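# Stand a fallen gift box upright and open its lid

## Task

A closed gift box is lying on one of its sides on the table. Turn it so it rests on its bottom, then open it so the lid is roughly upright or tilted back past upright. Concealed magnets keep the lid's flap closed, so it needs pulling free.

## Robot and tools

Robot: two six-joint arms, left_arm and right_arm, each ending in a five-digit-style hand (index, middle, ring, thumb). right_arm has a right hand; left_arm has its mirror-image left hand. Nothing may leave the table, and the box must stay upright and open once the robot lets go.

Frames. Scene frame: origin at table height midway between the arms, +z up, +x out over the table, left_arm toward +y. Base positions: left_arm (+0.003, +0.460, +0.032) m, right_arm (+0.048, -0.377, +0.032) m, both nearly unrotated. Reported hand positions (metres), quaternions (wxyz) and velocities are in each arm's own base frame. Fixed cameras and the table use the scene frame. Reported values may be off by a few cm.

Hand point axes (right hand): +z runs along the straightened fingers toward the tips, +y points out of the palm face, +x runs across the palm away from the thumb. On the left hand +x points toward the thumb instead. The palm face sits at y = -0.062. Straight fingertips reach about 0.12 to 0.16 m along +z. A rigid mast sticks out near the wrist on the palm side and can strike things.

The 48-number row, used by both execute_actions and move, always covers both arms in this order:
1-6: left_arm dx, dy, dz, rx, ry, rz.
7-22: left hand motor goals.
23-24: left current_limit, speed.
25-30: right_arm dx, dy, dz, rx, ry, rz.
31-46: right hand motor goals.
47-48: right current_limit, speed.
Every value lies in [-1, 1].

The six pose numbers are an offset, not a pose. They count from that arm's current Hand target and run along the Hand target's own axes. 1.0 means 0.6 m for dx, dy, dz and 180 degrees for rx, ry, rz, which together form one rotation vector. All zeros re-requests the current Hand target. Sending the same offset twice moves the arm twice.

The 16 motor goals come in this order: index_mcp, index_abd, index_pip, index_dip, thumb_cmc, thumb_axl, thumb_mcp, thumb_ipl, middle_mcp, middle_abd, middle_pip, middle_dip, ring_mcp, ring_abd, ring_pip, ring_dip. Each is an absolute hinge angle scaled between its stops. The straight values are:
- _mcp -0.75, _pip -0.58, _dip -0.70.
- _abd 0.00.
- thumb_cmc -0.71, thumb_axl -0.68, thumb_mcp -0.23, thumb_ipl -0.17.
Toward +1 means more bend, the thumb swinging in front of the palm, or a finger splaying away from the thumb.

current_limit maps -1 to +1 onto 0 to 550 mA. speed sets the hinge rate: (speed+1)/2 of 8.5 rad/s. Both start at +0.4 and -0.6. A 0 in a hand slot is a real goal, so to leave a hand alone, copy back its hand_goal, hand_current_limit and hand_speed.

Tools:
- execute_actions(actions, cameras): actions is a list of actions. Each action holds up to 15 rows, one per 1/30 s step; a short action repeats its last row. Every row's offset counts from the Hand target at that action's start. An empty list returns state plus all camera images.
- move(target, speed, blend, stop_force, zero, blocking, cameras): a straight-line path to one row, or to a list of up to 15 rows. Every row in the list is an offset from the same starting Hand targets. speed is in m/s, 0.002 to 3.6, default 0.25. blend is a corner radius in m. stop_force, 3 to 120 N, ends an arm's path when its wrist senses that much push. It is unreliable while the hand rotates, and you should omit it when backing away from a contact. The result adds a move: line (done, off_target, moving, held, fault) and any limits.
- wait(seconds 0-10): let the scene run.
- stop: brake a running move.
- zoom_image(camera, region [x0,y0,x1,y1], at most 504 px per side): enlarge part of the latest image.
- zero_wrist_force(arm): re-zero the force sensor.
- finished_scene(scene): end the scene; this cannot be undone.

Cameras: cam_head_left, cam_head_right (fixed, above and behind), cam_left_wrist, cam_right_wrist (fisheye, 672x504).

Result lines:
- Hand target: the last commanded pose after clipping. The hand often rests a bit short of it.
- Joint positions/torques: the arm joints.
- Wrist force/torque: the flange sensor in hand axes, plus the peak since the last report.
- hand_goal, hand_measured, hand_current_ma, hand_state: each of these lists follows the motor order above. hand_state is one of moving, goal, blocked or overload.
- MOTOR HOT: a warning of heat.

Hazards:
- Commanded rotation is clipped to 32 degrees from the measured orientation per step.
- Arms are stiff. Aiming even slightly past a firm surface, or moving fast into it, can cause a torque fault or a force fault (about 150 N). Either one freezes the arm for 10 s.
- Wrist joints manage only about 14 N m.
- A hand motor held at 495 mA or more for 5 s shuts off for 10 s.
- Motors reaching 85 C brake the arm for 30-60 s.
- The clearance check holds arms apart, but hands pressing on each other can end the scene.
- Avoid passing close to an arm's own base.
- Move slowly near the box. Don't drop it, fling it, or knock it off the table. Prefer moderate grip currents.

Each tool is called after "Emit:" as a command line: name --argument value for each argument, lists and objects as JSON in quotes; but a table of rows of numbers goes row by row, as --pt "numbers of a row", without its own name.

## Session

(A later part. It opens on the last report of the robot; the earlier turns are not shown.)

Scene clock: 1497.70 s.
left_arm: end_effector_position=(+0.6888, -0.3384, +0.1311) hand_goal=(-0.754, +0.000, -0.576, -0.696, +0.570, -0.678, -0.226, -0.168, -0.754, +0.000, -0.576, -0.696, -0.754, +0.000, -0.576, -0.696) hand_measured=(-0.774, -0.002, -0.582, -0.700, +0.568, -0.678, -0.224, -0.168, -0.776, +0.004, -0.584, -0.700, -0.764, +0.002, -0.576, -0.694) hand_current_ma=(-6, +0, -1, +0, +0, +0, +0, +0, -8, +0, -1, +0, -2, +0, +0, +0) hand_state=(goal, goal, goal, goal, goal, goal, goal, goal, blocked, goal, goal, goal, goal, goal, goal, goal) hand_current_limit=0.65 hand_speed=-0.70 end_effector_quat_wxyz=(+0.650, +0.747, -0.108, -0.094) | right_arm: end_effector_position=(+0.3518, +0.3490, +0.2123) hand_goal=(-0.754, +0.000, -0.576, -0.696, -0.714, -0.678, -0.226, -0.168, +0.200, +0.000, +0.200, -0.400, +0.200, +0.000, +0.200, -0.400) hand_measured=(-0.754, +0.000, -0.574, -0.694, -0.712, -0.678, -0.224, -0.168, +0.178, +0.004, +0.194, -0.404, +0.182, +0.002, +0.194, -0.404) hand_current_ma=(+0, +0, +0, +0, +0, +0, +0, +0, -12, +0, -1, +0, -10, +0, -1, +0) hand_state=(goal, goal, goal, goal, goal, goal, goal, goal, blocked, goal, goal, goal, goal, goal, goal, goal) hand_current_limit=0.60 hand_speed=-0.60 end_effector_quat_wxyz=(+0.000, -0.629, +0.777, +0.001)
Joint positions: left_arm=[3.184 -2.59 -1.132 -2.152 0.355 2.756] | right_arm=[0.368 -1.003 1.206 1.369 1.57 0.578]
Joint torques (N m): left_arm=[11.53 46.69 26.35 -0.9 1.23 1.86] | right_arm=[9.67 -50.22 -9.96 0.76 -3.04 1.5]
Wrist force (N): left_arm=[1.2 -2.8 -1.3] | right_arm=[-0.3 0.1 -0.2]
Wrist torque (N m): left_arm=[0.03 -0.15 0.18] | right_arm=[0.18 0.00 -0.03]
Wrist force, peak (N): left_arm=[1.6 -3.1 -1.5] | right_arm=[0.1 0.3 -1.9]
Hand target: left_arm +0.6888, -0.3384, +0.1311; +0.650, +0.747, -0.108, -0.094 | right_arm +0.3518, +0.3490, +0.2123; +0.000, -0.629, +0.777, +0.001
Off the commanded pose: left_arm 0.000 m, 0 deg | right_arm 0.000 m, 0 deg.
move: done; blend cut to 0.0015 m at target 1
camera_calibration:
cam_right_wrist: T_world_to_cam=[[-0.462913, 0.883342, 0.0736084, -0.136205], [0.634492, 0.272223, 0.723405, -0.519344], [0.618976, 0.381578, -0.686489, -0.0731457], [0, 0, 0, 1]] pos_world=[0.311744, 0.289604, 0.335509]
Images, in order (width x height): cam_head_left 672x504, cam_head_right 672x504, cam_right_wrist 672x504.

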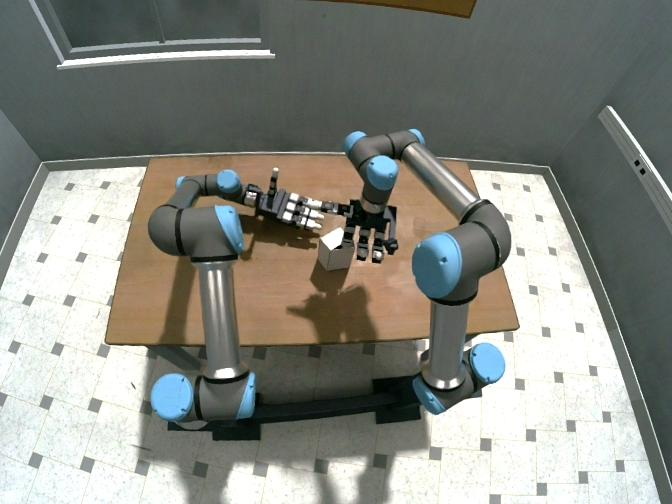

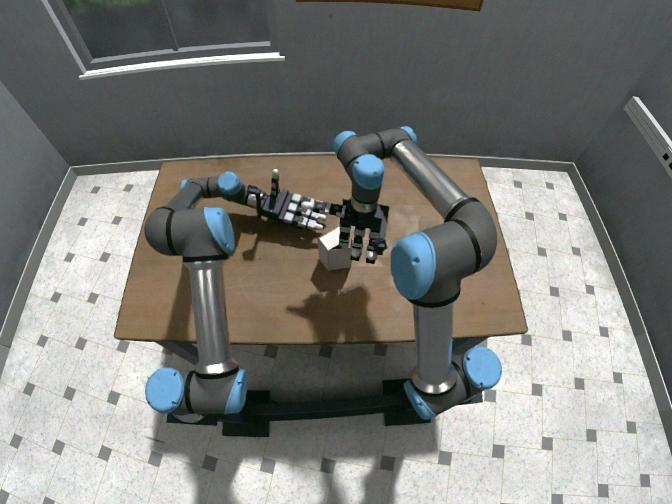

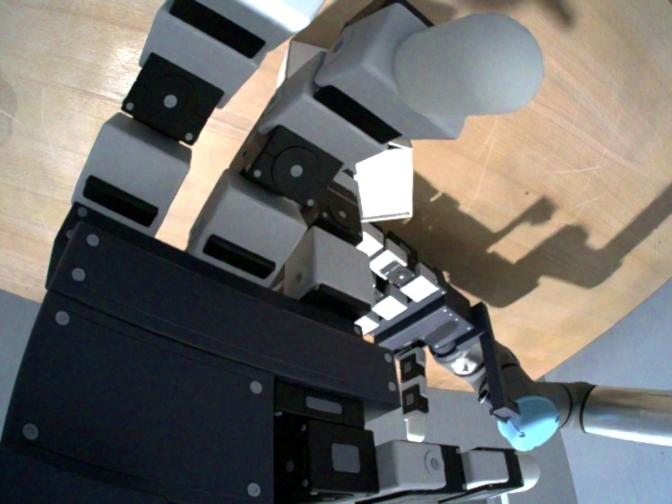

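Emit:
move --pt "0 0.2145 -0.03 0 0 0 -0.754 0.0 -0.576 -0.696 0.57 -0.678 -0.226 -0.168 -0.754 0.0 -0.576 -0.696 -0.754 0.0 -0.576 -0.696 0.65 -0.7 0 0 0 0 0 0 -0.754 0.0 -0.576 -0.696 -0.714 -0.678 -0.226 -0.168 0.2 0.0 0.2 -0.4 0.2 0.0 0.2 -0.4 0.6 -0.6" --pt "-0.1488 0.2297 0.078 0 0 0 -0.754 0.0 -0.576 -0.696 0.57 -0.678 -0.226 -0.168 -0.754 0.0 -0.576 -0.696 -0.754 0.0 -0.576 -0.696 0.65 -0.7 0 0 0 0 0 0 -0.754 0.0 -0.576 -0.696 -0.714 -0.678 -0.226 -0.168 0.2 0.0 0.2 -0.4 0.2 0.0 0.2 -0.4 0.6 -0.6" --speed 0.15 --blend 0.02 --cameras '["cam_head_left","cam_head_right","cam_left_wrist"]'

Emit:
zoom_image --camera "cam_head_right" --region '[290, 180, 390, 280]'

Emit:
zoom_image --camera "cam_head_left" --region '[290, 180, 390, 280]'

Scene clock: 1581.77 s.
left_arm: end_effector_position=(+0.5847, -0.3760, +0.2611) hand_goal=(-0.754, +0.000, -0.576, -0.696, +0.570, -0.678, -0.226, -0.168, -0.754, +0.000, -0.576, -0.696, -0.754, +0.000, -0.576, -0.696) hand_measured=(-0.774, -0.002, -0.582, -0.700, +0.568, -0.678, -0.224, -0.168, -0.776, +0.004, -0.584, -0.700, -0.764, +0.002, -0.576, -0.694) hand_current_ma=(-6, +0, -1, +0, +0, +0, +0, +0, -8, +0, -1, +0, -2, +0, +0, +0) hand_state=(goal, goal, goal, goal, goal, goal, goal, goal, blocked, goal, goal, goal, goal, goal, goal, goal) hand_current_limit=0.65 hand_speed=-0.70 end_effector_quat_wxyz=(+0.650, +0.747, -0.108, -0.094) | right_arm: end_effector_position=(+0.3518, +0.3490, +0.2123) hand_goal=(-0.754, +0.000, -0.576, -0.696, -0.714, -0.678, -0.226, -0.168, +0.200, +0.000, +0.200, -0.400, +0.200, +0.000, +0.200, -0.400) hand_measured=(-0.754, +0.000, -0.574, -0.694, -0.712, -0.678, -0.224, -0.168, +0.178, +0.004, +0.194, -0.404, +0.182, +0.002, +0.194, -0.404) hand_current_ma=(+0, +0, +0, +0, +0, +0, +0, +0, -12, +0, -1, +0, -10, +0, -1, +0) hand_state=(goal, goal, goal, goal, goal, goal, goal, goal, blocked, goal, goal, goal, goal, goal, goal, goal) hand_current_limit=0.60 hand_speed=-0.60 end_effector_quat_wxyz=(+0.000, -0.629, +0.777, +0.001)
Joint positions: left_arm=[3.131 -2.209 -1.488 -2.113 0.307 2.687] | right_arm=[0.368 -1.003 1.206 1.369 1.57 0.578]
Joint torques (N m): left_arm=[-11.66 57.25 10.12 1.99 -2.91 -2.22] | right_arm=[9.46 -50.13 -10.02 0.86 -3 1.36]
Wrist force (N): left_arm=[1.3 -2.5 -1.4] | right_arm=[-0.1 0.2 -0.1]
Wrist torque (N m): left_arm=[0.07 -0.18 0.29] | right_arm=[0.19 -0.02 -0.02]
Wrist force, peak (N): left_arm=[1.1 -4.2 -1.1] | right_arm=[0.0 0.4 -0.4]
Hand target: left_arm +0.5847, -0.3760, +0.2611; +0.650, +0.747, -0.108, -0.094 | right_arm +0.3518, +0.3490, +0.2123; +0.000, -0.629, +0.777, +0.001
Off the commanded pose: left_arm 0.000 m, 0 deg | right_arm 0.000 m, 0 deg.
move: done
camera_calibration:
cam_left_wrist: T_world_to_cam=[[-0.738714, 0.2754, -0.615188, 0.666265], [0.616446, 0.645154, -0.45141, -0.0536934], [0.272573, -0.712693, -0.646354, -0.130539], [0, 0, 0, 1]] pos_world=[0.56086, -0.241882, 0.301267]
Images, in order (width x height): cam_head_left 672x504, cam_head_right 672x504, cam_left_wrist 672x504.

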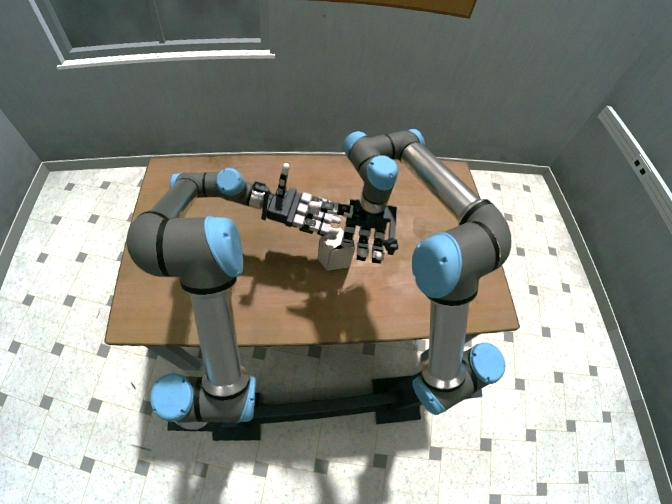

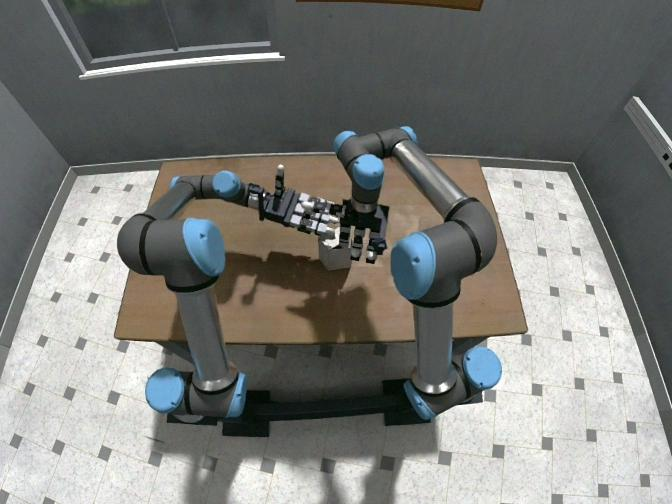

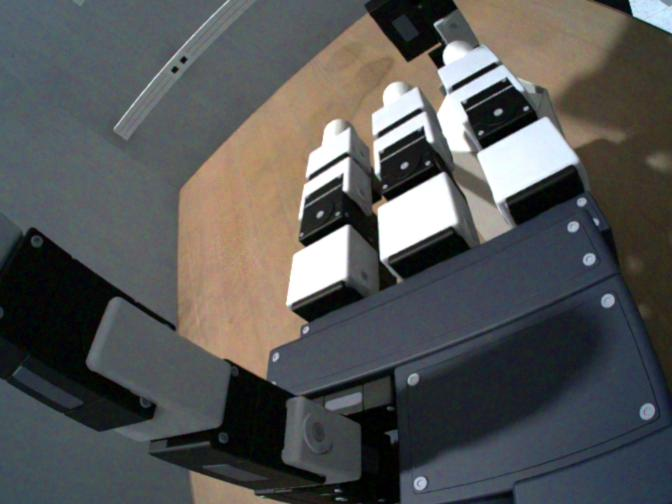

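Scaled by 5.040 from the camera's 672x504 image, which has a finer 960x720 frame.

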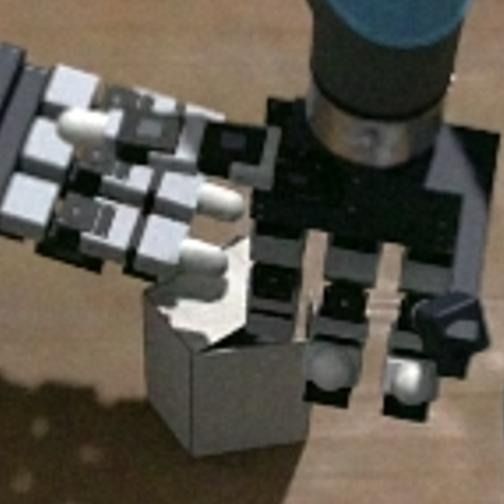

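Scaled by 5.040 from the camera's 672x504 image, which has a finer 960x720 frame.

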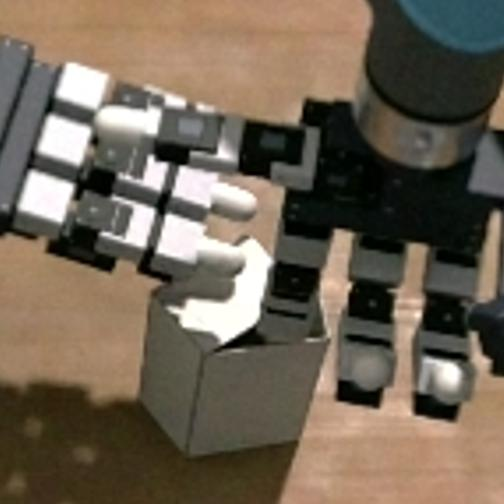

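Emit:
move --pt "-0.0137 0.0017 0.0125 0 0 0 -0.754 0.0 -0.576 -0.696 0.57 -0.678 -0.226 -0.168 -0.754 0.0 -0.576 -0.696 -0.754 0.0 -0.576 -0.696 0.65 -0.7 0 0 0 0 0 0 -0.754 0.0 -0.576 -0.696 -0.714 -0.678 -0.226 -0.168 0.2 0.0 0.2 -0.4 0.2 0.0 0.2 -0.4 0.6 -0.6" --pt "-0.0137 -0.0973 0.0264 0 0 0 -0.754 0.0 -0.576 -0.696 0.57 -0.678 -0.226 -0.168 -0.754 0.0 -0.576 -0.696 -0.754 0.0 -0.576 -0.696 0.65 -0.7 0 0 0 0 0 0 -0.754 0.0 -0.576 -0.696 -0.714 -0.678 -0.226 -0.168 0.2 0.0 0.2 -0.4 0.2 0.0 0.2 -0.4 0.6 -0.6" --speed '[0.1,0.03]' --stop_force 6 --cameras '["cam_head_left","cam_head_right","cam_left_wrist"]'

Emit:
zoom_image --camera "cam_head_right" --region '[290, 180, 390, 280]'

Emit:
zoom_image --camera "cam_head_left" --region '[290, 180, 390, 280]'

Scene clock: 1594.73 s.
left_arm: end_effector_position=(+0.5746, -0.3810, +0.2203) hand_goal=(-0.754, +0.000, -0.576, -0.696, +0.570, -0.678, -0.226, -0.168, -0.754, +0.000, -0.576, -0.696, -0.754, +0.000, -0.576, -0.696) hand_measured=(-0.774, -0.002, -0.582, -0.700, +0.568, -0.678, -0.224, -0.168, -0.770, +0.004, -0.580, -0.698, -0.700, +0.002, -0.548, -0.694) hand_current_ma=(-6, +0, -1, +0, +0, +0, +0, +0, -4, +0, +0, +0, +48, +0, +10, +0) hand_state=(goal, goal, goal, goal, goal, goal, goal, goal, goal, goal, goal, goal, blocked, goal, blocked, goal) hand_current_limit=0.65 hand_speed=-0.70 end_effector_quat_wxyz=(+0.650, +0.747, -0.108, -0.094) | right_arm: end_effector_position=(+0.3518, +0.3490, +0.2123) hand_goal=(-0.754, +0.000, -0.576, -0.696, -0.714, -0.678, -0.226, -0.168, +0.200, +0.000, +0.200, -0.400, +0.200, +0.000, +0.200, -0.400) hand_measured=(-0.754, +0.000, -0.574, -0.694, -0.712, -0.678, -0.224, -0.168, +0.178, +0.004, +0.194, -0.404, +0.182, +0.002, +0.194, -0.404) hand_current_ma=(+0, +0, +0, +0, +0, +0, +0, +0, -12, +0, -1, +0, -10, +0, -1, +0) hand_state=(goal, goal, goal, goal, goal, goal, goal, goal, blocked, goal, goal, goal, goal, goal, goal, goal) hand_current_limit=0.60 hand_speed=-0.60 end_effector_quat_wxyz=(+0.000, -0.629, +0.777, +0.001)
Joint positions: left_arm=[3.123 -2.245 -1.551 -2.002 0.3 2.674] | right_arm=[0.368 -1.003 1.206 1.369 1.57 0.578]
Joint torques (N m): left_arm=[-6.79 56.49 25 -0.49 -1.99 0] | right_arm=[9.34 -49.9 -9.7 0.8 -2.93 1.28]
Wrist force (N): left_arm=[1.1 -0.2 -1.7] | right_arm=[0.0 0.2 -0.3]
Wrist torque (N m): left_arm=[-0.08 -0.18 0.08] | right_arm=[0.19 -0.04 -0.01]
Wrist force, peak (N): left_arm=[1.8 3.5 -3.4] | right_arm=[0.0 0.4 -0.5]
Hand target: left_arm +0.5746, -0.3809, +0.2203; +0.650, +0.747, -0.108, -0.094 (not the last commanded pose) | right_arm +0.3518, +0.3490, +0.2123; +0.000, -0.629, +0.777, +0.001
Off the commanded pose: left_arm 0.019 m, 0 deg | right_arm 0.000 m, 0 deg.
move: contact (left_arm); path passed 1 of 2 targets
camera_calibration:
cam_left_wrist: T_world_to_cam=[[-0.738762, 0.275424, -0.61512, 0.635108], [0.616429, 0.645123, -0.451477, -0.0627469], [0.27248, -0.712712, -0.646372, -0.157761], [0, 0, 0, 1]] pos_world=[0.55086, -0.246883, 0.260366]
Images, in order (width x height): cam_head_left 672x504, cam_head_right 672x504, cam_left_wrist 672x504.

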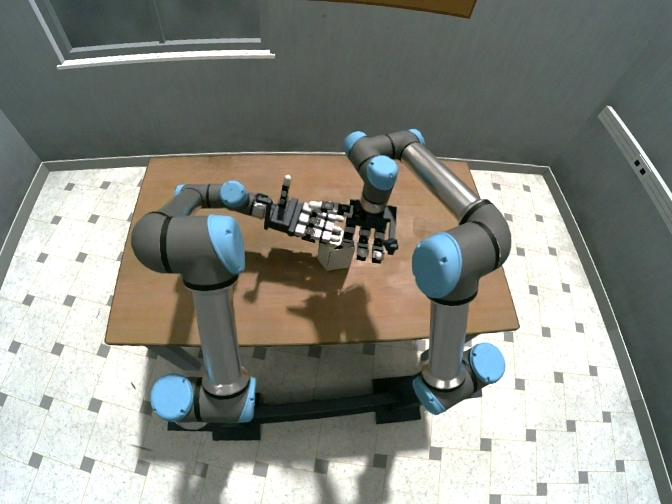

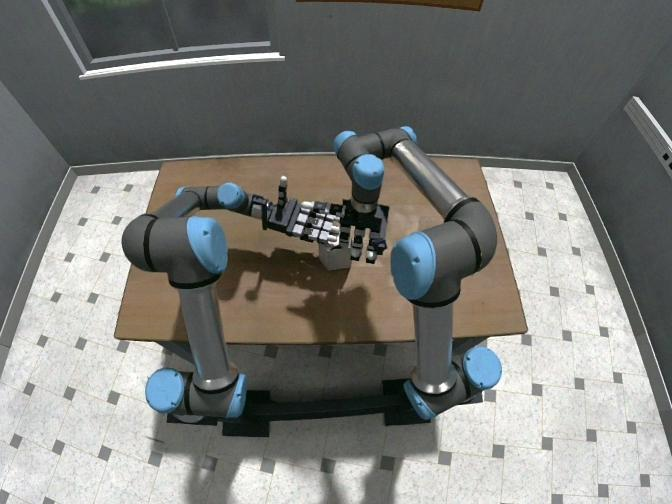

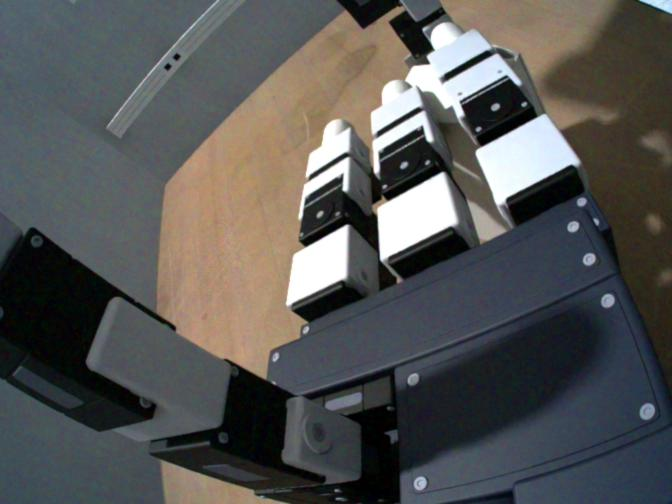

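Scaled by 5.040 from the camera's 672x504 image, which has a finer 960x720 frame.

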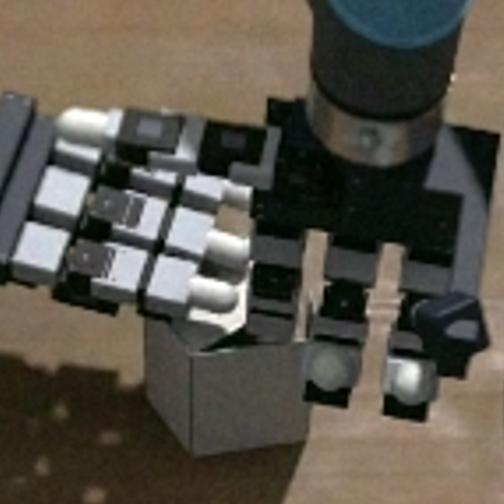

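Scaled by 5.040 from the camera's 672x504 image, which has a finer 960x720 frame.

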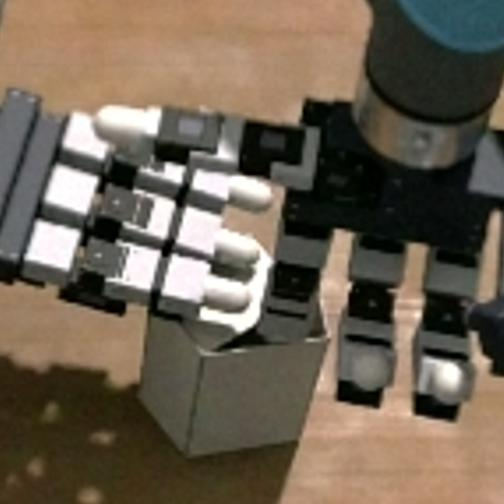

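Emit:
move --target '[0,-0.0083,0.0012,0,0,0,-0.754,0.0,-0.576,-0.696,0.57,-0.678,-0.226,-0.168,-0.95,0.0,-0.62,-0.72,-0.95,0.0,-0.62,-0.72,0.75,-0.7, 0,0,0,0,0,0,-0.754,0.0,-0.576,-0.696,-0.714,-0.678,-0.226,-0.168,0.2,0.0,0.2,-0.4,0.2,0.0,0.2,-0.4,0.6,-0.6]' --speed 0.05

Emit:
move --pt "0 0 0 0 0 0 -0.754 0.0 -0.576 -0.696 0.57 -0.678 -0.226 -0.168 -0.95 0.0 -0.62 -0.72 -0.95 0.0 -0.62 -0.72 0.75 -0.7 0.0097 0.0227 0 0 0 0 -0.754 0.0 -0.576 -0.696 -0.714 -0.678 -0.226 -0.168 0.2 0.0 0.2 -0.4 0.2 0.0 0.2 -0.4 0.6 -0.6" --pt "0 0 0 0 0 0 -0.754 0.0 -0.576 -0.696 0.57 -0.678 -0.226 -0.168 -0.95 0.0 -0.62 -0.72 -0.95 0.0 -0.62 -0.72 0.75 -0.7 0.0135 0.047 0 0 0 0 -0.754 0.0 -0.576 -0.696 -0.714 -0.678 -0.226 -0.168 0.2 0.0 0.2 -0.4 0.2 0.0 0.2 -0.4 0.6 -0.6" --speed 0.04 --blend 0.005 --stop_force 8 --cameras '["cam_head_left","cam_head_right"]'

Emit:
zoom_image --camera "cam_head_right" --region '[290, 180, 390, 280]'

Emit:
zoom_image --camera "cam_head_left" --region '[290, 180, 390, 280]'

Scene clock: 1613.87 s.
left_arm: end_effector_position=(+0.5746, -0.3810, +0.2154) hand_goal=(-0.754, +0.000, -0.576, -0.696, +0.570, -0.678, -0.226, -0.168, -0.950, +0.000, -0.620, -0.720, -0.950, +0.000, -0.620, -0.720) hand_measured=(-0.774, -0.002, -0.582, -0.700, +0.568, -0.678, -0.224, -0.168, -0.790, +0.004, -0.534, -0.700, -0.674, +0.004, -0.552, -0.718) hand_current_ma=(-6, +0, -1, +0, +0, +0, +0, +0, +412, +0, +106, +6, +481, +0, +67, +0) hand_state=(goal, goal, goal, goal, goal, goal, goal, goal, blocked, goal, blocked, goal, blocked, goal, blocked, goal) hand_current_limit=0.75 hand_speed=-0.70 end_effector_quat_wxyz=(+0.650, +0.747, -0.108, -0.094) | right_arm: end_effector_position=(+0.3518, +0.3490, +0.2123) hand_goal=(-0.754, +0.000, -0.576, -0.696, -0.714, -0.678, -0.226, -0.168, +0.200, +0.000, +0.200, -0.400, +0.200, +0.000, +0.200, -0.400) hand_measured=(-0.754, +0.000, -0.576, -0.694, -0.712, -0.678, -0.224, -0.168, +0.178, +0.004, +0.194, -0.404, +0.182, +0.002, +0.194, -0.404) hand_current_ma=(+0, +0, +0, +0, +0, +0, +0, +0, -12, +0, -1, +0, -10, +0, -1, +0) hand_state=(goal, goal, goal, goal, goal, goal, goal, goal, blocked, goal, goal, goal, goal, goal, goal, goal) hand_current_limit=0.60 hand_speed=-0.60 end_effector_quat_wxyz=(+0.000, -0.629, +0.777, +0.001)
Joint positions: left_arm=[3.123 -2.252 -1.554 -1.992 0.3 2.675] | right_arm=[0.368 -1.003 1.206 1.369 1.57 0.578]
Joint torques (N m): left_arm=[0.23 22.72 1.84 2.99 0.77 0.07] | right_arm=[9.28 -49.9 -9.63 0.86 -2.84 1.14]
Wrist force (N): left_arm=[1.2 24.1 -13.1] | right_arm=[0.2 0.4 -0.3]
Wrist torque (N m): left_arm=[-0.37 -0.67 -0.95] | right_arm=[0.19 -0.06 0.01]
Wrist force, peak (N): left_arm=[1.2 24.1 -13.1] | right_arm=[-0.3 0.3 -0.6]
Hand target: left_arm +0.5746, -0.3810, +0.2153; +0.650, +0.747, -0.108, -0.094 | right_arm +0.3518, +0.3490, +0.2123; +0.000, -0.629, +0.777, +0.001
Off the commanded pose: left_arm 0.000 m, 0 deg | right_arm 0.000 m, 0 deg.
move: done

Scene clock: 1615.63 s.
left_arm: end_effector_position=(+0.5746, -0.3810, +0.2153) hand_goal=(-0.754, +0.000, -0.576, -0.696, +0.570, -0.678, -0.226, -0.168, -0.950, +0.000, -0.620, -0.720, -0.950, +0.000, -0.620, -0.720) hand_measured=(-0.774, -0.002, -0.582, -0.700, +0.568, -0.678, -0.224, -0.168, -0.790, +0.004, -0.532, -0.700, -0.674, +0.004, -0.552, -0.718) hand_current_ma=(-6, +0, -1, +0, +0, +0, +0, +0, +412, +0, +109, +6, +481, +0, +67, +0) hand_state=(goal, goal, goal, goal, goal, goal, goal, goal, blocked, goal, blocked, blocked, blocked, goal, blocked, goal) hand_current_limit=0.75 hand_speed=-0.70 end_effector_quat_wxyz=(+0.650, +0.747, -0.108, -0.094) | right_arm: end_effector_position=(+0.3226, +0.3470, +0.2124) hand_goal=(-0.754, +0.000, -0.576, -0.696, -0.714, -0.678, -0.226, -0.168, +0.200, +0.000, +0.200, -0.400, +0.200, +0.000, +0.200, -0.400) hand_measured=(-0.852, -0.062, -0.630, -0.714, -0.712, -0.678, -0.224, -0.168, +0.178, +0.004, +0.194, -0.404, +0.182, +0.002, +0.194, -0.404) hand_current_ma=(-190, -58, -60, -9, +0, +0, +0, +0, -12, +0, -1, +0, -10, +0, -1, +0) hand_state=(blocked, blocked, blocked, goal, goal, goal, goal, goal, blocked, goal, goal, goal, goal, goal, goal, goal) hand_current_limit=0.60 hand_speed=-0.60 end_effector_quat_wxyz=(+0.000, -0.629, +0.777, +0.001)
Joint positions: left_arm=[3.123 -2.252 -1.554 -1.992 0.3 2.674] | right_arm=[0.386 -1.065 1.303 1.334 1.57 0.596]
Joint torques (N m): left_arm=[-11.8 24.16 5.26 3.27 4.08 -1.85] | right_arm=[11.89 -46.9 -7.13 2.34 -1.05 1.27]
Wrist force (N): left_arm=[0.6 23.7 -10.2] | right_arm=[-2.0 -5.4 -1.4]
Wrist torque (N m): left_arm=[-0.59 -0.61 -0.99] | right_arm=[0.66 -0.19 -0.04]
Wrist force, peak (N): left_arm=[1.4 24.0 -13.3] | right_arm=[-4.5 -5.5 -2.7]
Hand target: left_arm +0.5746, -0.3810, +0.2153; +0.650, +0.747, -0.108, -0.094 | right_arm +0.3226, +0.3470, +0.2124; +0.000, -0.629, +0.777, +0.001
Off the commanded pose: left_arm 0.000 m, 0 deg | right_arm 0.000 m, 0 deg.
move: done
Images, in order (width x height): cam_head_left 672x504, cam_head_right 672x504.

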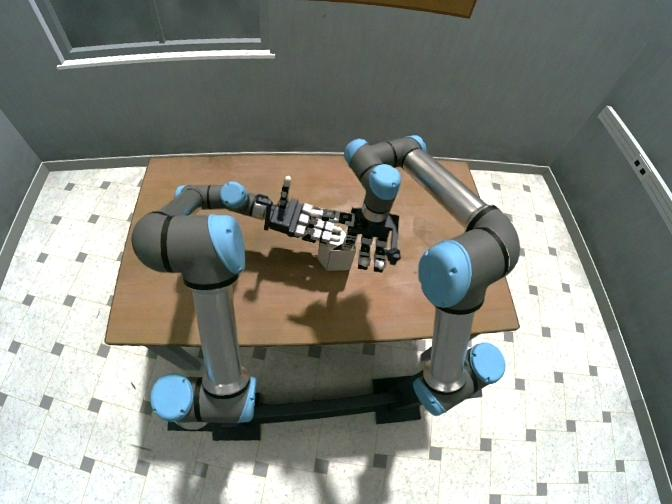

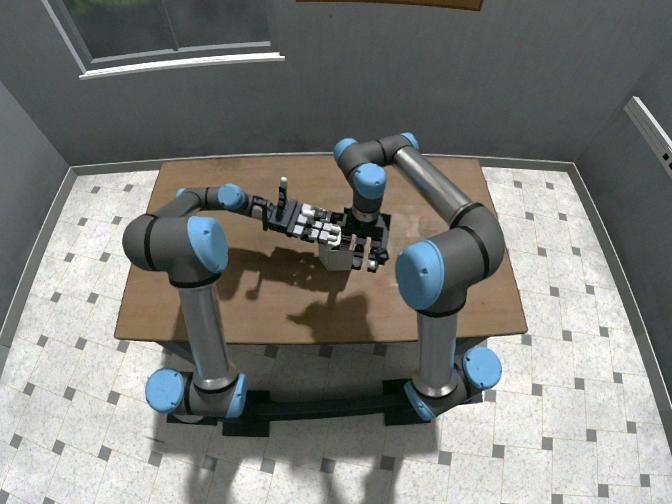

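Scaled by 5.040 from the camera's 672x504 image, which has a finer 960x720 frame.

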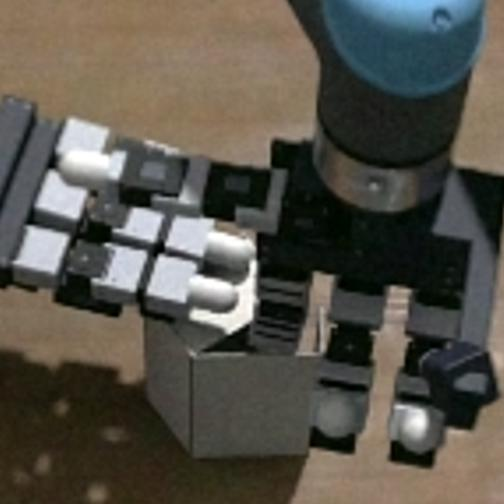

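Scaled by 5.040 from the camera's 672x504 image, which has a finer 960x720 frame.

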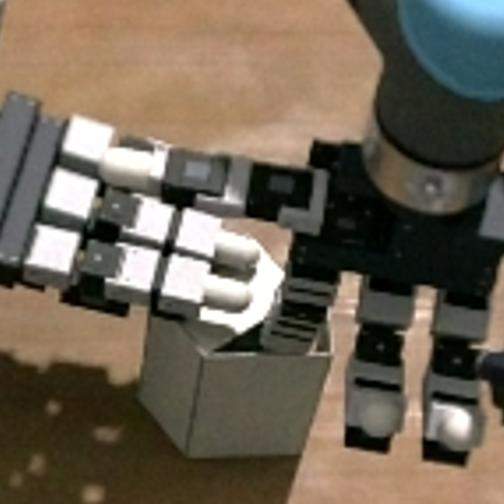

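Emit:
move --target '[0,0,0,0,0,0,-0.754,0.0,-0.576,-0.696,0.57,-0.678,-0.226,-0.168,-0.754,0.0,-0.576,-0.696,-0.754,0.0,-0.576,-0.696,0.65,-0.7, -0.0038,-0.028,0,0,0,0,-0.754,0.0,-0.576,-0.696,-0.714,-0.678,-0.226,-0.168,0.2,0.0,0.2,-0.4,0.2,0.0,0.2,-0.4,0.6,-0.6]' --speed 0.05

Emit:
move --pt "0 0.0198 -0.0028 0 0 0 -0.754 0.0 -0.576 -0.696 0.57 -0.678 -0.226 -0.168 -0.754 0.0 -0.576 -0.696 -0.754 0.0 -0.576 -0.696 0.65 -0.7 0 0 0 0 0 0 -0.754 0.0 -0.576 -0.696 -0.714 -0.678 -0.226 -0.168 0.2 0.0 0.2 -0.4 0.2 0.0 0.2 -0.4 0.6 -0.6" --pt "-0.0087 0.0167 -0.0257 0 0 0 -0.754 0.0 -0.576 -0.696 0.57 -0.678 -0.226 -0.168 -0.754 0.0 -0.576 -0.696 -0.754 0.0 -0.576 -0.696 0.65 -0.7 0 0 0 0 0 0 -0.754 0.0 -0.576 -0.696 -0.714 -0.678 -0.226 -0.168 0.2 0.0 0.2 -0.4 0.2 0.0 0.2 -0.4 0.6 -0.6" --speed 0.05 --blend 0.003 --cameras '["cam_head_left","cam_head_right"]'

Emit:
zoom_image --camera "cam_head_left" --region '[290, 180, 390, 280]'

Scene clock: 1652.67 s.
left_arm: end_effector_position=(+0.5746, -0.3810, +0.2153) hand_goal=(-0.754, +0.000, -0.576, -0.696, +0.570, -0.678, -0.226, -0.168, -0.754, +0.000, -0.576, -0.696, -0.754, +0.000, -0.576, -0.696) hand_measured=(-0.774, -0.002, -0.582, -0.700, +0.568, -0.678, -0.224, -0.168, -0.756, +0.002, -0.564, -0.690, -0.664, +0.002, -0.540, -0.700) hand_current_ma=(-6, +0, -1, +0, +0, +0, +0, +0, +0, +0, +2, +1, +131, +0, +19, +0) hand_state=(goal, goal, goal, goal, goal, goal, goal, goal, goal, goal, goal, goal, blocked, goal, blocked, goal) hand_current_limit=0.65 hand_speed=-0.70 end_effector_quat_wxyz=(+0.650, +0.747, -0.108, -0.094) | right_arm: end_effector_position=(+0.3394, +0.3457, +0.2124) hand_goal=(-0.754, +0.000, -0.576, -0.696, -0.714, -0.678, -0.226, -0.168, +0.200, +0.000, +0.200, -0.400, +0.200, +0.000, +0.200, -0.400) hand_measured=(-0.756, -0.004, -0.578, -0.698, -0.712, -0.678, -0.224, -0.168, +0.180, +0.004, +0.194, -0.404, +0.182, +0.002, +0.194, -0.404) hand_current_ma=(+0, +0, +0, +0, +0, +0, +0, +0, -12, +0, -1, +0, -9, +0, -1, +0) hand_state=(goal, goal, goal, goal, goal, goal, goal, goal, blocked, goal, goal, goal, goal, goal, goal, goal) hand_current_limit=0.60 hand_speed=-0.60 end_effector_quat_wxyz=(+0.000, -0.629, +0.777, +0.001)
Joint positions: left_arm=[3.123 -2.252 -1.554 -1.992 0.3 2.674] | right_arm=[0.371 -1.034 1.254 1.351 1.57 0.581]
Joint torques (N m): left_arm=[-9.25 39.28 13.56 0.22 -1.86 -1.72] | right_arm=[-10.2 -24.66 -23.65 4.86 -2.18 -1.59]
Wrist force (N): left_arm=[1.3 6.2 -3.7] | right_arm=[-0.1 0.4 0.1]
Wrist torque (N m): left_arm=[-0.16 -0.26 -0.20] | right_arm=[0.15 -0.01 0.15]
Wrist force, peak (N): left_arm=[0.5 23.9 -10.4] | right_arm=[-2.1 -5.7 -1.5]
Hand target: left_arm +0.5746, -0.3810, +0.2153; +0.650, +0.747, -0.108, -0.094 | right_arm +0.3395, +0.3457, +0.2124; +0.000, -0.629, +0.777, +0.001
Off the commanded pose: left_arm 0.000 m, 0 deg | right_arm 0.000 m, 0 deg.
move: done

Scene clock: 1653.67 s.
left_arm: end_effector_position=(+0.5736, -0.3663, +0.2273) hand_goal=(-0.754, +0.000, -0.576, -0.696, +0.570, -0.678, -0.226, -0.168, -0.754, +0.000, -0.576, -0.696, -0.754, +0.000, -0.576, -0.696) hand_measured=(-0.774, -0.002, -0.582, -0.700, +0.568, -0.678, -0.224, -0.168, -0.762, +0.002, -0.576, -0.694, -0.746, +0.000, -0.566, -0.700) hand_current_ma=(-6, +0, -1, +0, +0, +0, +0, +0, -1, +0, +0, +0, +1, +0, +1, +0) hand_state=(goal, goal, goal, goal, goal, goal, goal, goal, goal, goal, goal, goal, goal, goal, goal, goal) hand_current_limit=0.65 hand_speed=-0.70 end_effector_quat_wxyz=(+0.650, +0.747, -0.108, -0.094) | right_arm: end_effector_position=(+0.3395, +0.3457, +0.2124) hand_goal=(-0.754, +0.000, -0.576, -0.696, -0.714, -0.678, -0.226, -0.168, +0.200, +0.000, +0.200, -0.400, +0.200, +0.000, +0.200, -0.400) hand_measured=(-0.756, -0.004, -0.578, -0.698, -0.712, -0.678, -0.224, -0.168, +0.180, +0.004, +0.194, -0.404, +0.182, +0.002, +0.194, -0.404) hand_current_ma=(+0, +0, +0, +0, +0, +0, +0, +0, -12, +0, -1, +0, -9, +0, -1, +0) hand_state=(goal, goal, goal, goal, goal, goal, goal, goal, blocked, goal, goal, goal, goal, goal, goal, goal) hand_current_limit=0.60 hand_speed=-0.60 end_effector_quat_wxyz=(+0.000, -0.629, +0.777, +0.001)
Joint positions: left_arm=[3.146 -2.23 -1.551 -2.05 0.321 2.709] | right_arm=[0.371 -1.033 1.254 1.351 1.57 0.581]
Joint torques (N m): left_arm=[12.56 57.28 10.29 -0.93 1.42 2.09] | right_arm=[-9.75 -24.52 -24.01 4.59 0.17 -1.58]
Wrist force (N): left_arm=[1.2 -2.9 -1.5] | right_arm=[0.0 0.5 -0.5]
Wrist torque (N m): left_arm=[-0.13 -0.17 0.15] | right_arm=[0.20 -0.01 0.16]
Wrist force, peak (N): left_arm=[1.5 6.2 -3.4] | right_arm=[-0.1 0.6 -0.3]
Hand target: left_arm +0.5735, -0.3662, +0.2273; +0.650, +0.747, -0.108, -0.094 | right_arm +0.3395, +0.3457, +0.2124; +0.000, -0.629, +0.777, +0.001
Off the commanded pose: left_arm 0.000 m, 0 deg | right_arm 0.000 m, 0 deg.
move: done
Images, in order (width x height): cam_head_left 672x504, cam_head_right 672x504.

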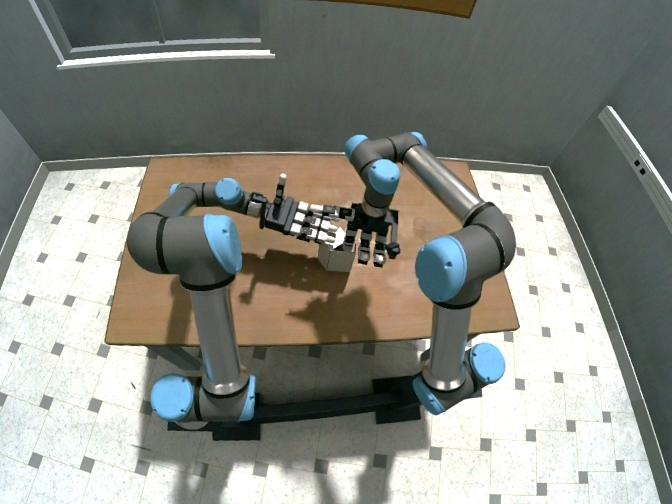

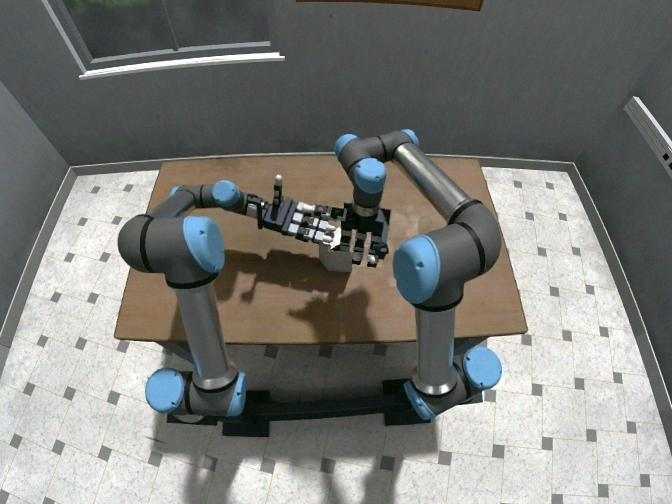

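Scaled by 5.040 from the camera's 672x504 image, which has a finer 960x720 frame.

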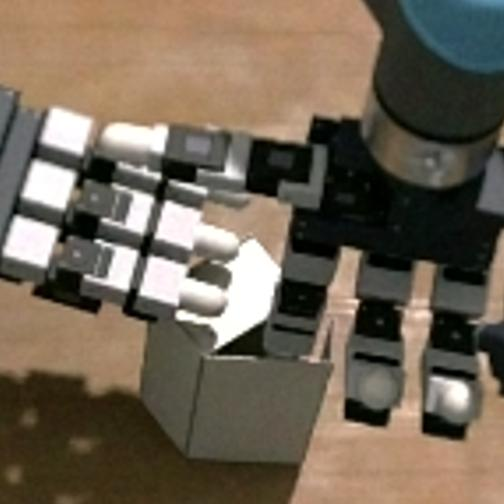

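Emit:
move --target '[0,-0.0264,0.0037,0,0,0,-0.754,0.0,-0.576,-0.696,0.57,-0.678,-0.226,-0.168,-0.754,0.0,-0.576,-0.696,-0.754,0.0,-0.576,-0.696,0.65,-0.7, 0,0,0,0,0,0,-0.754,0.0,-0.576,-0.696,-0.714,-0.678,-0.226,-0.168,0.2,0.0,0.2,-0.4,0.2,0.0,0.2,-0.4,0.6,-0.6]' --speed 0.03 --stop_force 5

Emit:
move --pt "0 0 0 0 0 0 -0.754 0.0 -0.576 -0.696 0.57 -0.678 -0.226 -0.168 -0.754 0.0 -0.576 -0.696 -0.754 0.0 -0.576 -0.696 0.65 -0.7 0.0038 0.028 0 0 0 0 -0.754 0.0 -0.576 -0.696 -0.714 -0.678 -0.226 -0.168 0.2 0.0 0.2 -0.4 0.2 0.0 0.2 -0.4 0.6 -0.6" --pt "0 0 0 0 0 0 -0.754 0.0 -0.576 -0.696 0.57 -0.678 -0.226 -0.168 -0.754 0.0 -0.576 -0.696 -0.754 0.0 -0.576 -0.696 0.65 -0.7 0.0008 0.0523 0 0 0 0 -0.754 0.0 -0.576 -0.696 -0.714 -0.678 -0.226 -0.168 0.2 0.0 0.2 -0.4 0.2 0.0 0.2 -0.4 0.6 -0.6" --speed 0.04 --blend 0.005 --stop_force 8 --cameras '["cam_head_left","cam_head_right"]'

Emit:
zoom_image --camera "cam_head_left" --region '[290, 180, 390, 280]'

Emit:
zoom_image --camera "cam_head_right" --region '[290, 180, 390, 280]'

Scene clock: 1662.17 s.
left_arm: end_effector_position=(+0.5735, -0.3662, +0.2201) hand_goal=(-0.754, +0.000, -0.576, -0.696, +0.570, -0.678, -0.226, -0.168, -0.754, +0.000, -0.576, -0.696, -0.754, +0.000, -0.576, -0.696) hand_measured=(-0.774, -0.002, -0.582, -0.700, +0.568, -0.678, -0.224, -0.168, -0.762, +0.002, -0.576, -0.694, -0.698, +0.000, -0.548, -0.700) hand_current_ma=(-6, +0, -1, +0, +0, +0, +0, +0, -1, +0, +0, +0, +51, +0, +11, +0) hand_state=(goal, goal, goal, goal, goal, goal, goal, goal, goal, goal, goal, goal, blocked, goal, blocked, goal) hand_current_limit=0.65 hand_speed=-0.70 end_effector_quat_wxyz=(+0.650, +0.747, -0.108, -0.094) | right_arm: end_effector_position=(+0.3395, +0.3457, +0.2124) hand_goal=(-0.754, +0.000, -0.576, -0.696, -0.714, -0.678, -0.226, -0.168, +0.200, +0.000, +0.200, -0.400, +0.200, +0.000, +0.200, -0.400) hand_measured=(-0.756, -0.004, -0.578, -0.698, -0.712, -0.678, -0.224, -0.168, +0.180, +0.004, +0.194, -0.404, +0.182, +0.002, +0.194, -0.404) hand_current_ma=(+0, +0, +0, +0, +0, +0, +0, +0, -12, +0, -1, +0, -9, +0, -1, +0) hand_state=(goal, goal, goal, goal, goal, goal, goal, goal, blocked, goal, goal, goal, goal, goal, goal, goal) hand_current_limit=0.60 hand_speed=-0.60 end_effector_quat_wxyz=(+0.000, -0.629, +0.777, +0.001)
Joint positions: left_arm=[3.146 -2.24 -1.555 -2.036 0.321 2.71] | right_arm=[0.371 -1.033 1.254 1.351 1.57 0.581]
Joint torques (N m): left_arm=[9.96 56.31 24.59 -0.61 1.4 -1.2] | right_arm=[-9.69 -24.97 -24.1 4.55 2.33 -1.61]
Wrist force (N): left_arm=[1.0 -1.2 -1.5] | right_arm=[0.0 0.3 -0.2]
Wrist torque (N m): left_arm=[-0.24 -0.17 0.03] | right_arm=[0.15 -0.02 0.15]
Wrist force, peak (N): left_arm=[1.1 2.4 -3.2] | right_arm=[-0.2 0.6 -0.5]
Hand target: left_arm +0.5735, -0.3662, +0.2201; +0.650, +0.747, -0.108, -0.094 (not the last commanded pose) | right_arm +0.3395, +0.3457, +0.2124; +0.000, -0.629, +0.777, +0.001
Off the commanded pose: left_arm 0.009 m, 0 deg | right_arm 0.000 m, 0 deg.
move: contact (left_arm)

Scene clock: 1664.00 s.
left_arm: end_effector_position=(+0.5735, -0.3662, +0.2201) hand_goal=(-0.754, +0.000, -0.576, -0.696, +0.570, -0.678, -0.226, -0.168, -0.754, +0.000, -0.576, -0.696, -0.754, +0.000, -0.576, -0.696) hand_measured=(-0.774, -0.002, -0.582, -0.700, +0.568, -0.678, -0.224, -0.168, -0.762, +0.002, -0.576, -0.694, -0.698, +0.000, -0.548, -0.700) hand_current_ma=(-6, +0, -1, +0, +0, +0, +0, +0, -1, +0, +0, +0, +51, +0, +11, +0) hand_state=(goal, goal, goal, goal, goal, goal, goal, goal, goal, goal, goal, goal, blocked, goal, blocked, goal) hand_current_limit=0.65 hand_speed=-0.70 end_effector_quat_wxyz=(+0.650, +0.747, -0.108, -0.094) | right_arm: end_effector_position=(+0.3087, +0.3518, +0.2124) hand_goal=(-0.754, +0.000, -0.576, -0.696, -0.714, -0.678, -0.226, -0.168, +0.200, +0.000, +0.200, -0.400, +0.200, +0.000, +0.200, -0.400) hand_measured=(-0.758, -0.004, -0.578, -0.698, -0.712, -0.678, -0.224, -0.168, +0.180, +0.004, +0.194, -0.404, +0.182, +0.002, +0.194, -0.404) hand_current_ma=(-1, +0, +0, +0, +0, +0, +0, +0, -12, +0, -1, +0, -9, +0, -1, +0) hand_state=(goal, goal, goal, goal, goal, goal, goal, goal, blocked, goal, goal, goal, goal, goal, goal, goal) hand_current_limit=0.60 hand_speed=-0.60 end_effector_quat_wxyz=(+0.000, -0.629, +0.777, +0.001)
Joint positions: left_arm=[3.146 -2.24 -1.555 -2.036 0.321 2.71] | right_arm=[0.406 -1.085 1.333 1.323 1.57 0.616]
Joint torques (N m): left_arm=[10.34 56.11 25.17 -0.31 1.41 -1.95] | right_arm=[10.07 -46.92 -9.28 0.78 -2.6 1.4]
Wrist force (N): left_arm=[1.2 -0.8 -1.9] | right_arm=[-0.3 0.0 -0.4]
Wrist torque (N m): left_arm=[-0.18 -0.23 0.04] | right_arm=[0.22 0.00 0.01]
Wrist force, peak (N): left_arm=[1.2 -0.8 -2.2] | right_arm=[-0.5 0.0 -0.6]
Hand target: left_arm +0.5735, -0.3662, +0.2201; +0.650, +0.747, -0.108, -0.094 | right_arm +0.3087, +0.3518, +0.2124; +0.000, -0.629, +0.777, +0.001
Off the commanded pose: left_arm 0.000 m, 0 deg | right_arm 0.000 m, 0 deg.
move: done
Images, in order (width x height): cam_head_left 672x504, cam_head_right 672x504.

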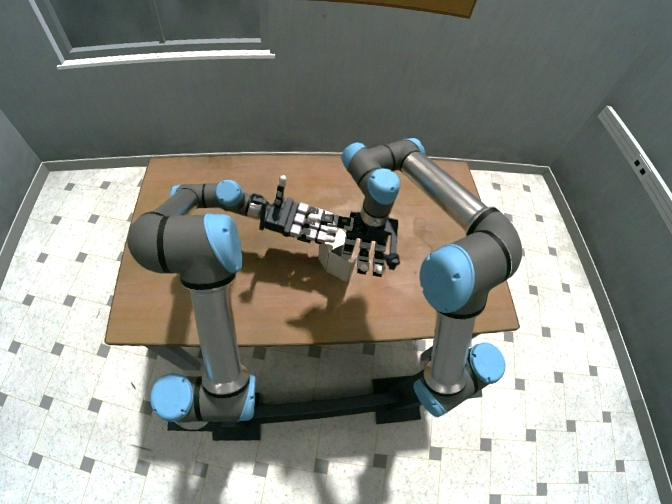

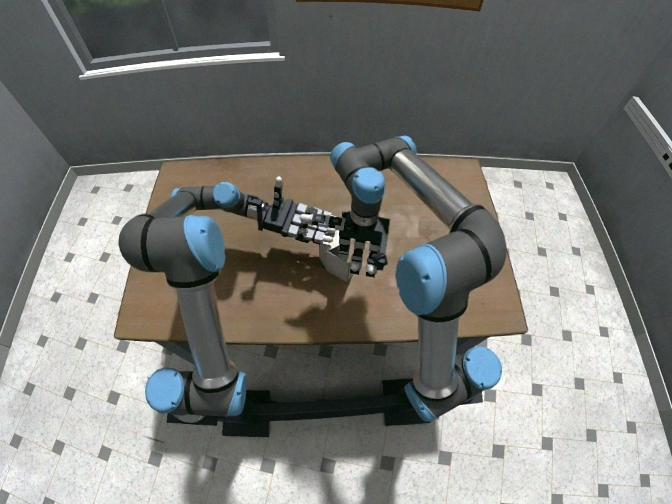

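Scaled by 5.040 from the camera's 672x504 image, which has a finer 960x720 frame.

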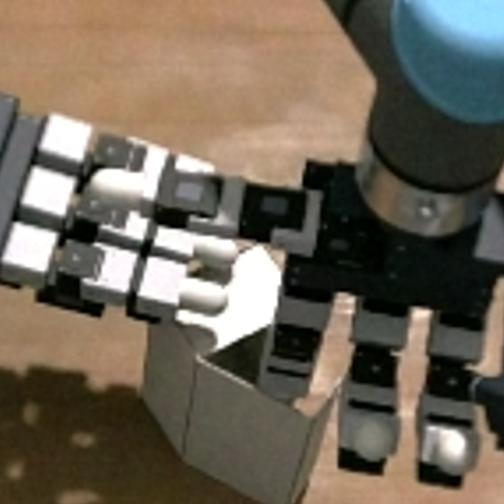

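Scaled by 5.040 from the camera's 672x504 image, which has a finer 960x720 frame.

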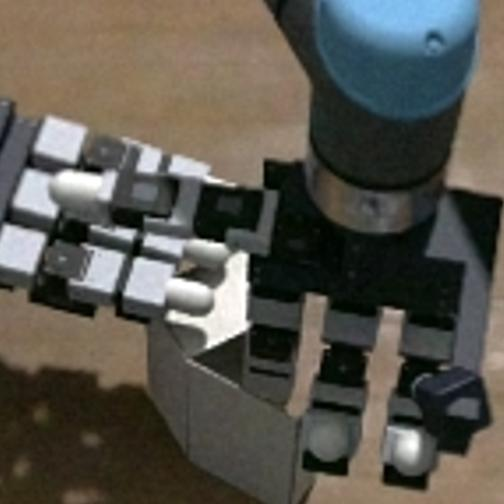

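Emit:
move --pt "0 0 0 0 0 0 -0.754 0.0 -0.576 -0.696 0.57 -0.678 -0.226 -0.168 -0.754 0.0 -0.576 -0.696 -0.754 0.0 -0.576 -0.696 0.65 -0.7 -0.009 0.0228 0 0 0 0 -0.754 0.0 -0.576 -0.696 -0.714 -0.678 -0.226 -0.168 0.2 0.0 0.2 -0.4 0.2 0.0 0.2 -0.4 0.6 -0.6" --pt "0 0 0 0 0 0 -0.754 0.0 -0.576 -0.696 0.57 -0.678 -0.226 -0.168 -0.754 0.0 -0.576 -0.696 -0.754 0.0 -0.576 -0.696 0.65 -0.7 -0.0237 0.0425 0 0 0 0 -0.754 0.0 -0.576 -0.696 -0.714 -0.678 -0.226 -0.168 0.2 0.0 0.2 -0.4 0.2 0.0 0.2 -0.4 0.6 -0.6" --pt "0 0 0 0 0 0 -0.754 0.0 -0.576 -0.696 0.57 -0.678 -0.226 -0.168 -0.754 0.0 -0.576 -0.696 -0.754 0.0 -0.576 -0.696 0.65 -0.7 -0.0432 0.0582 0 0 0 0 -0.754 0.0 -0.576 -0.696 -0.714 -0.678 -0.226 -0.168 0.2 0.0 0.2 -0.4 0.2 0.0 0.2 -0.4 0.6 -0.6" --speed 0.04 --blend 0.005 --stop_force 8 --cameras '["cam_head_left","cam_head_right","cam_left_wrist"]'

Emit:
zoom_image --camera "cam_head_left" --region '[290, 180, 390, 280]'

Emit:
zoom_image --camera "cam_head_right" --region '[290, 180, 390, 280]'

Scene clock: 1682.57 s.
left_arm: end_effector_position=(+0.5735, -0.3662, +0.2201) hand_goal=(-0.754, +0.000, -0.576, -0.696, +0.570, -0.678, -0.226, -0.168, -0.754, +0.000, -0.576, -0.696, -0.754, +0.000, -0.576, -0.696) hand_measured=(-0.774, -0.002, -0.582, -0.700, +0.568, -0.678, -0.224, -0.168, -0.762, +0.002, -0.576, -0.694, -0.698, +0.000, -0.548, -0.700) hand_current_ma=(-6, +0, -1, +0, +0, +0, +0, +0, -1, +0, +0, +0, +51, +0, +11, +0) hand_state=(goal, goal, goal, goal, goal, goal, goal, goal, goal, goal, goal, goal, blocked, goal, blocked, goal) hand_current_limit=0.65 hand_speed=-0.70 end_effector_quat_wxyz=(+0.650, +0.747, -0.108, -0.094) | right_arm: end_effector_position=(+0.2799, +0.3844, +0.2125) hand_goal=(-0.754, +0.000, -0.576, -0.696, -0.714, -0.678, -0.226, -0.168, +0.200, +0.000, +0.200, -0.400, +0.200, +0.000, +0.200, -0.400) hand_measured=(-0.760, -0.002, -0.578, -0.698, -0.712, -0.678, -0.224, -0.168, +0.180, +0.004, +0.194, -0.404, +0.182, +0.002, +0.194, -0.404) hand_current_ma=(-1, +0, +0, +0, +0, +0, +0, +0, -12, +0, -1, +0, -9, +0, -1, +0) hand_state=(goal, goal, goal, goal, goal, goal, goal, goal, blocked, goal, goal, goal, goal, goal, goal, goal) hand_current_limit=0.60 hand_speed=-0.60 end_effector_quat_wxyz=(+0.000, -0.629, +0.777, +0.001)
Joint positions: left_arm=[3.146 -2.24 -1.555 -2.036 0.321 2.71] | right_arm=[0.494 -1.085 1.333 1.323 1.569 0.703]
Joint torques (N m): left_arm=[10.21 54.47 23.13 0.68 1.23 -2.01] | right_arm=[9.36 -23.01 -23.87 4.76 2.45 1.5]
Wrist force (N): left_arm=[1.0 -0.7 -2.1] | right_arm=[-0.4 0.1 -0.6]
Wrist torque (N m): left_arm=[-0.12 -0.20 0.02] | right_arm=[0.24 0.08 0.00]
Wrist force, peak (N): left_arm=[1.4 -1.0 -2.2] | right_arm=[-0.4 0.3 -0.9]
Hand target: left_arm +0.5735, -0.3662, +0.2201; +0.650, +0.747, -0.108, -0.094 | right_arm +0.2799, +0.3844, +0.2125; +0.000, -0.629, +0.777, +0.001
Off the commanded pose: left_arm 0.000 m, 0 deg | right_arm 0.000 m, 0 deg.
move: done
camera_calibration:
cam_left_wrist: T_world_to_cam=[[-0.738711, 0.275314, -0.61523, 0.630071], [0.61645, 0.645086, -0.451501, -0.0717206], [0.272571, -0.712788, -0.64625, -0.147142], [0, 0, 0, 1]] pos_world=[0.54976, -0.232083, 0.260166]
Images, in order (width x height): cam_head_left 672x504, cam_head_right 672x504, cam_left_wrist 672x504.

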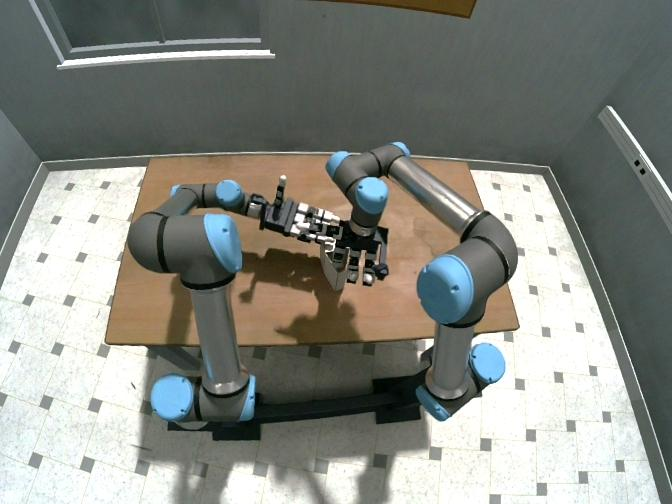

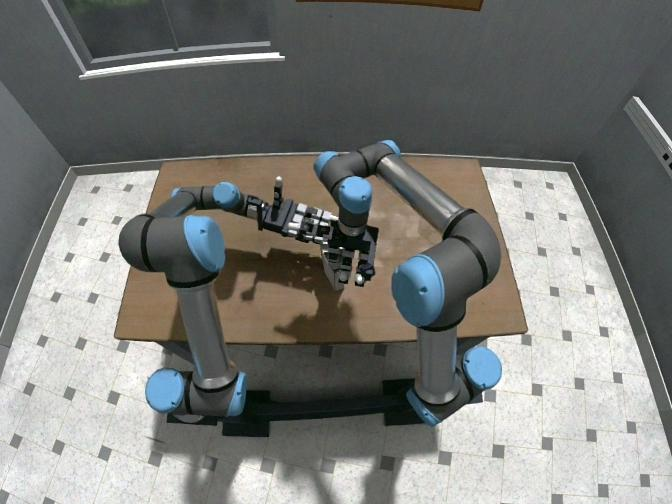

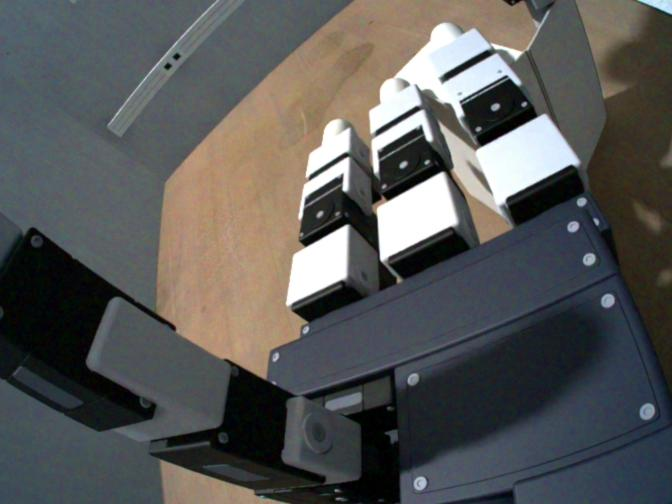

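Scaled by 5.040 from the camera's 672x504 image, which has a finer 960x720 frame.

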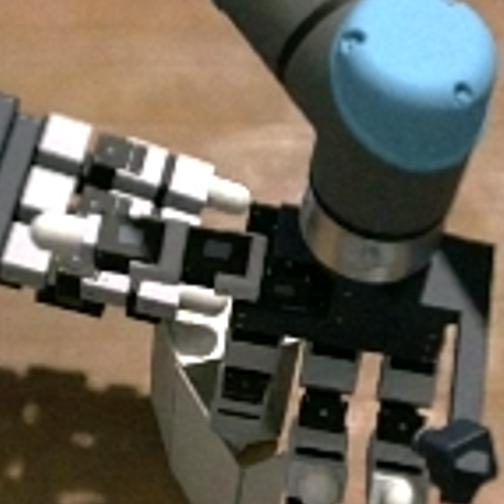

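Scaled by 5.040 from the camera's 672x504 image, which has a finer 960x720 frame.

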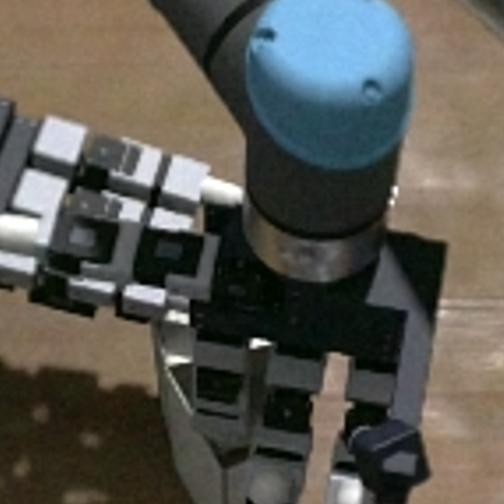

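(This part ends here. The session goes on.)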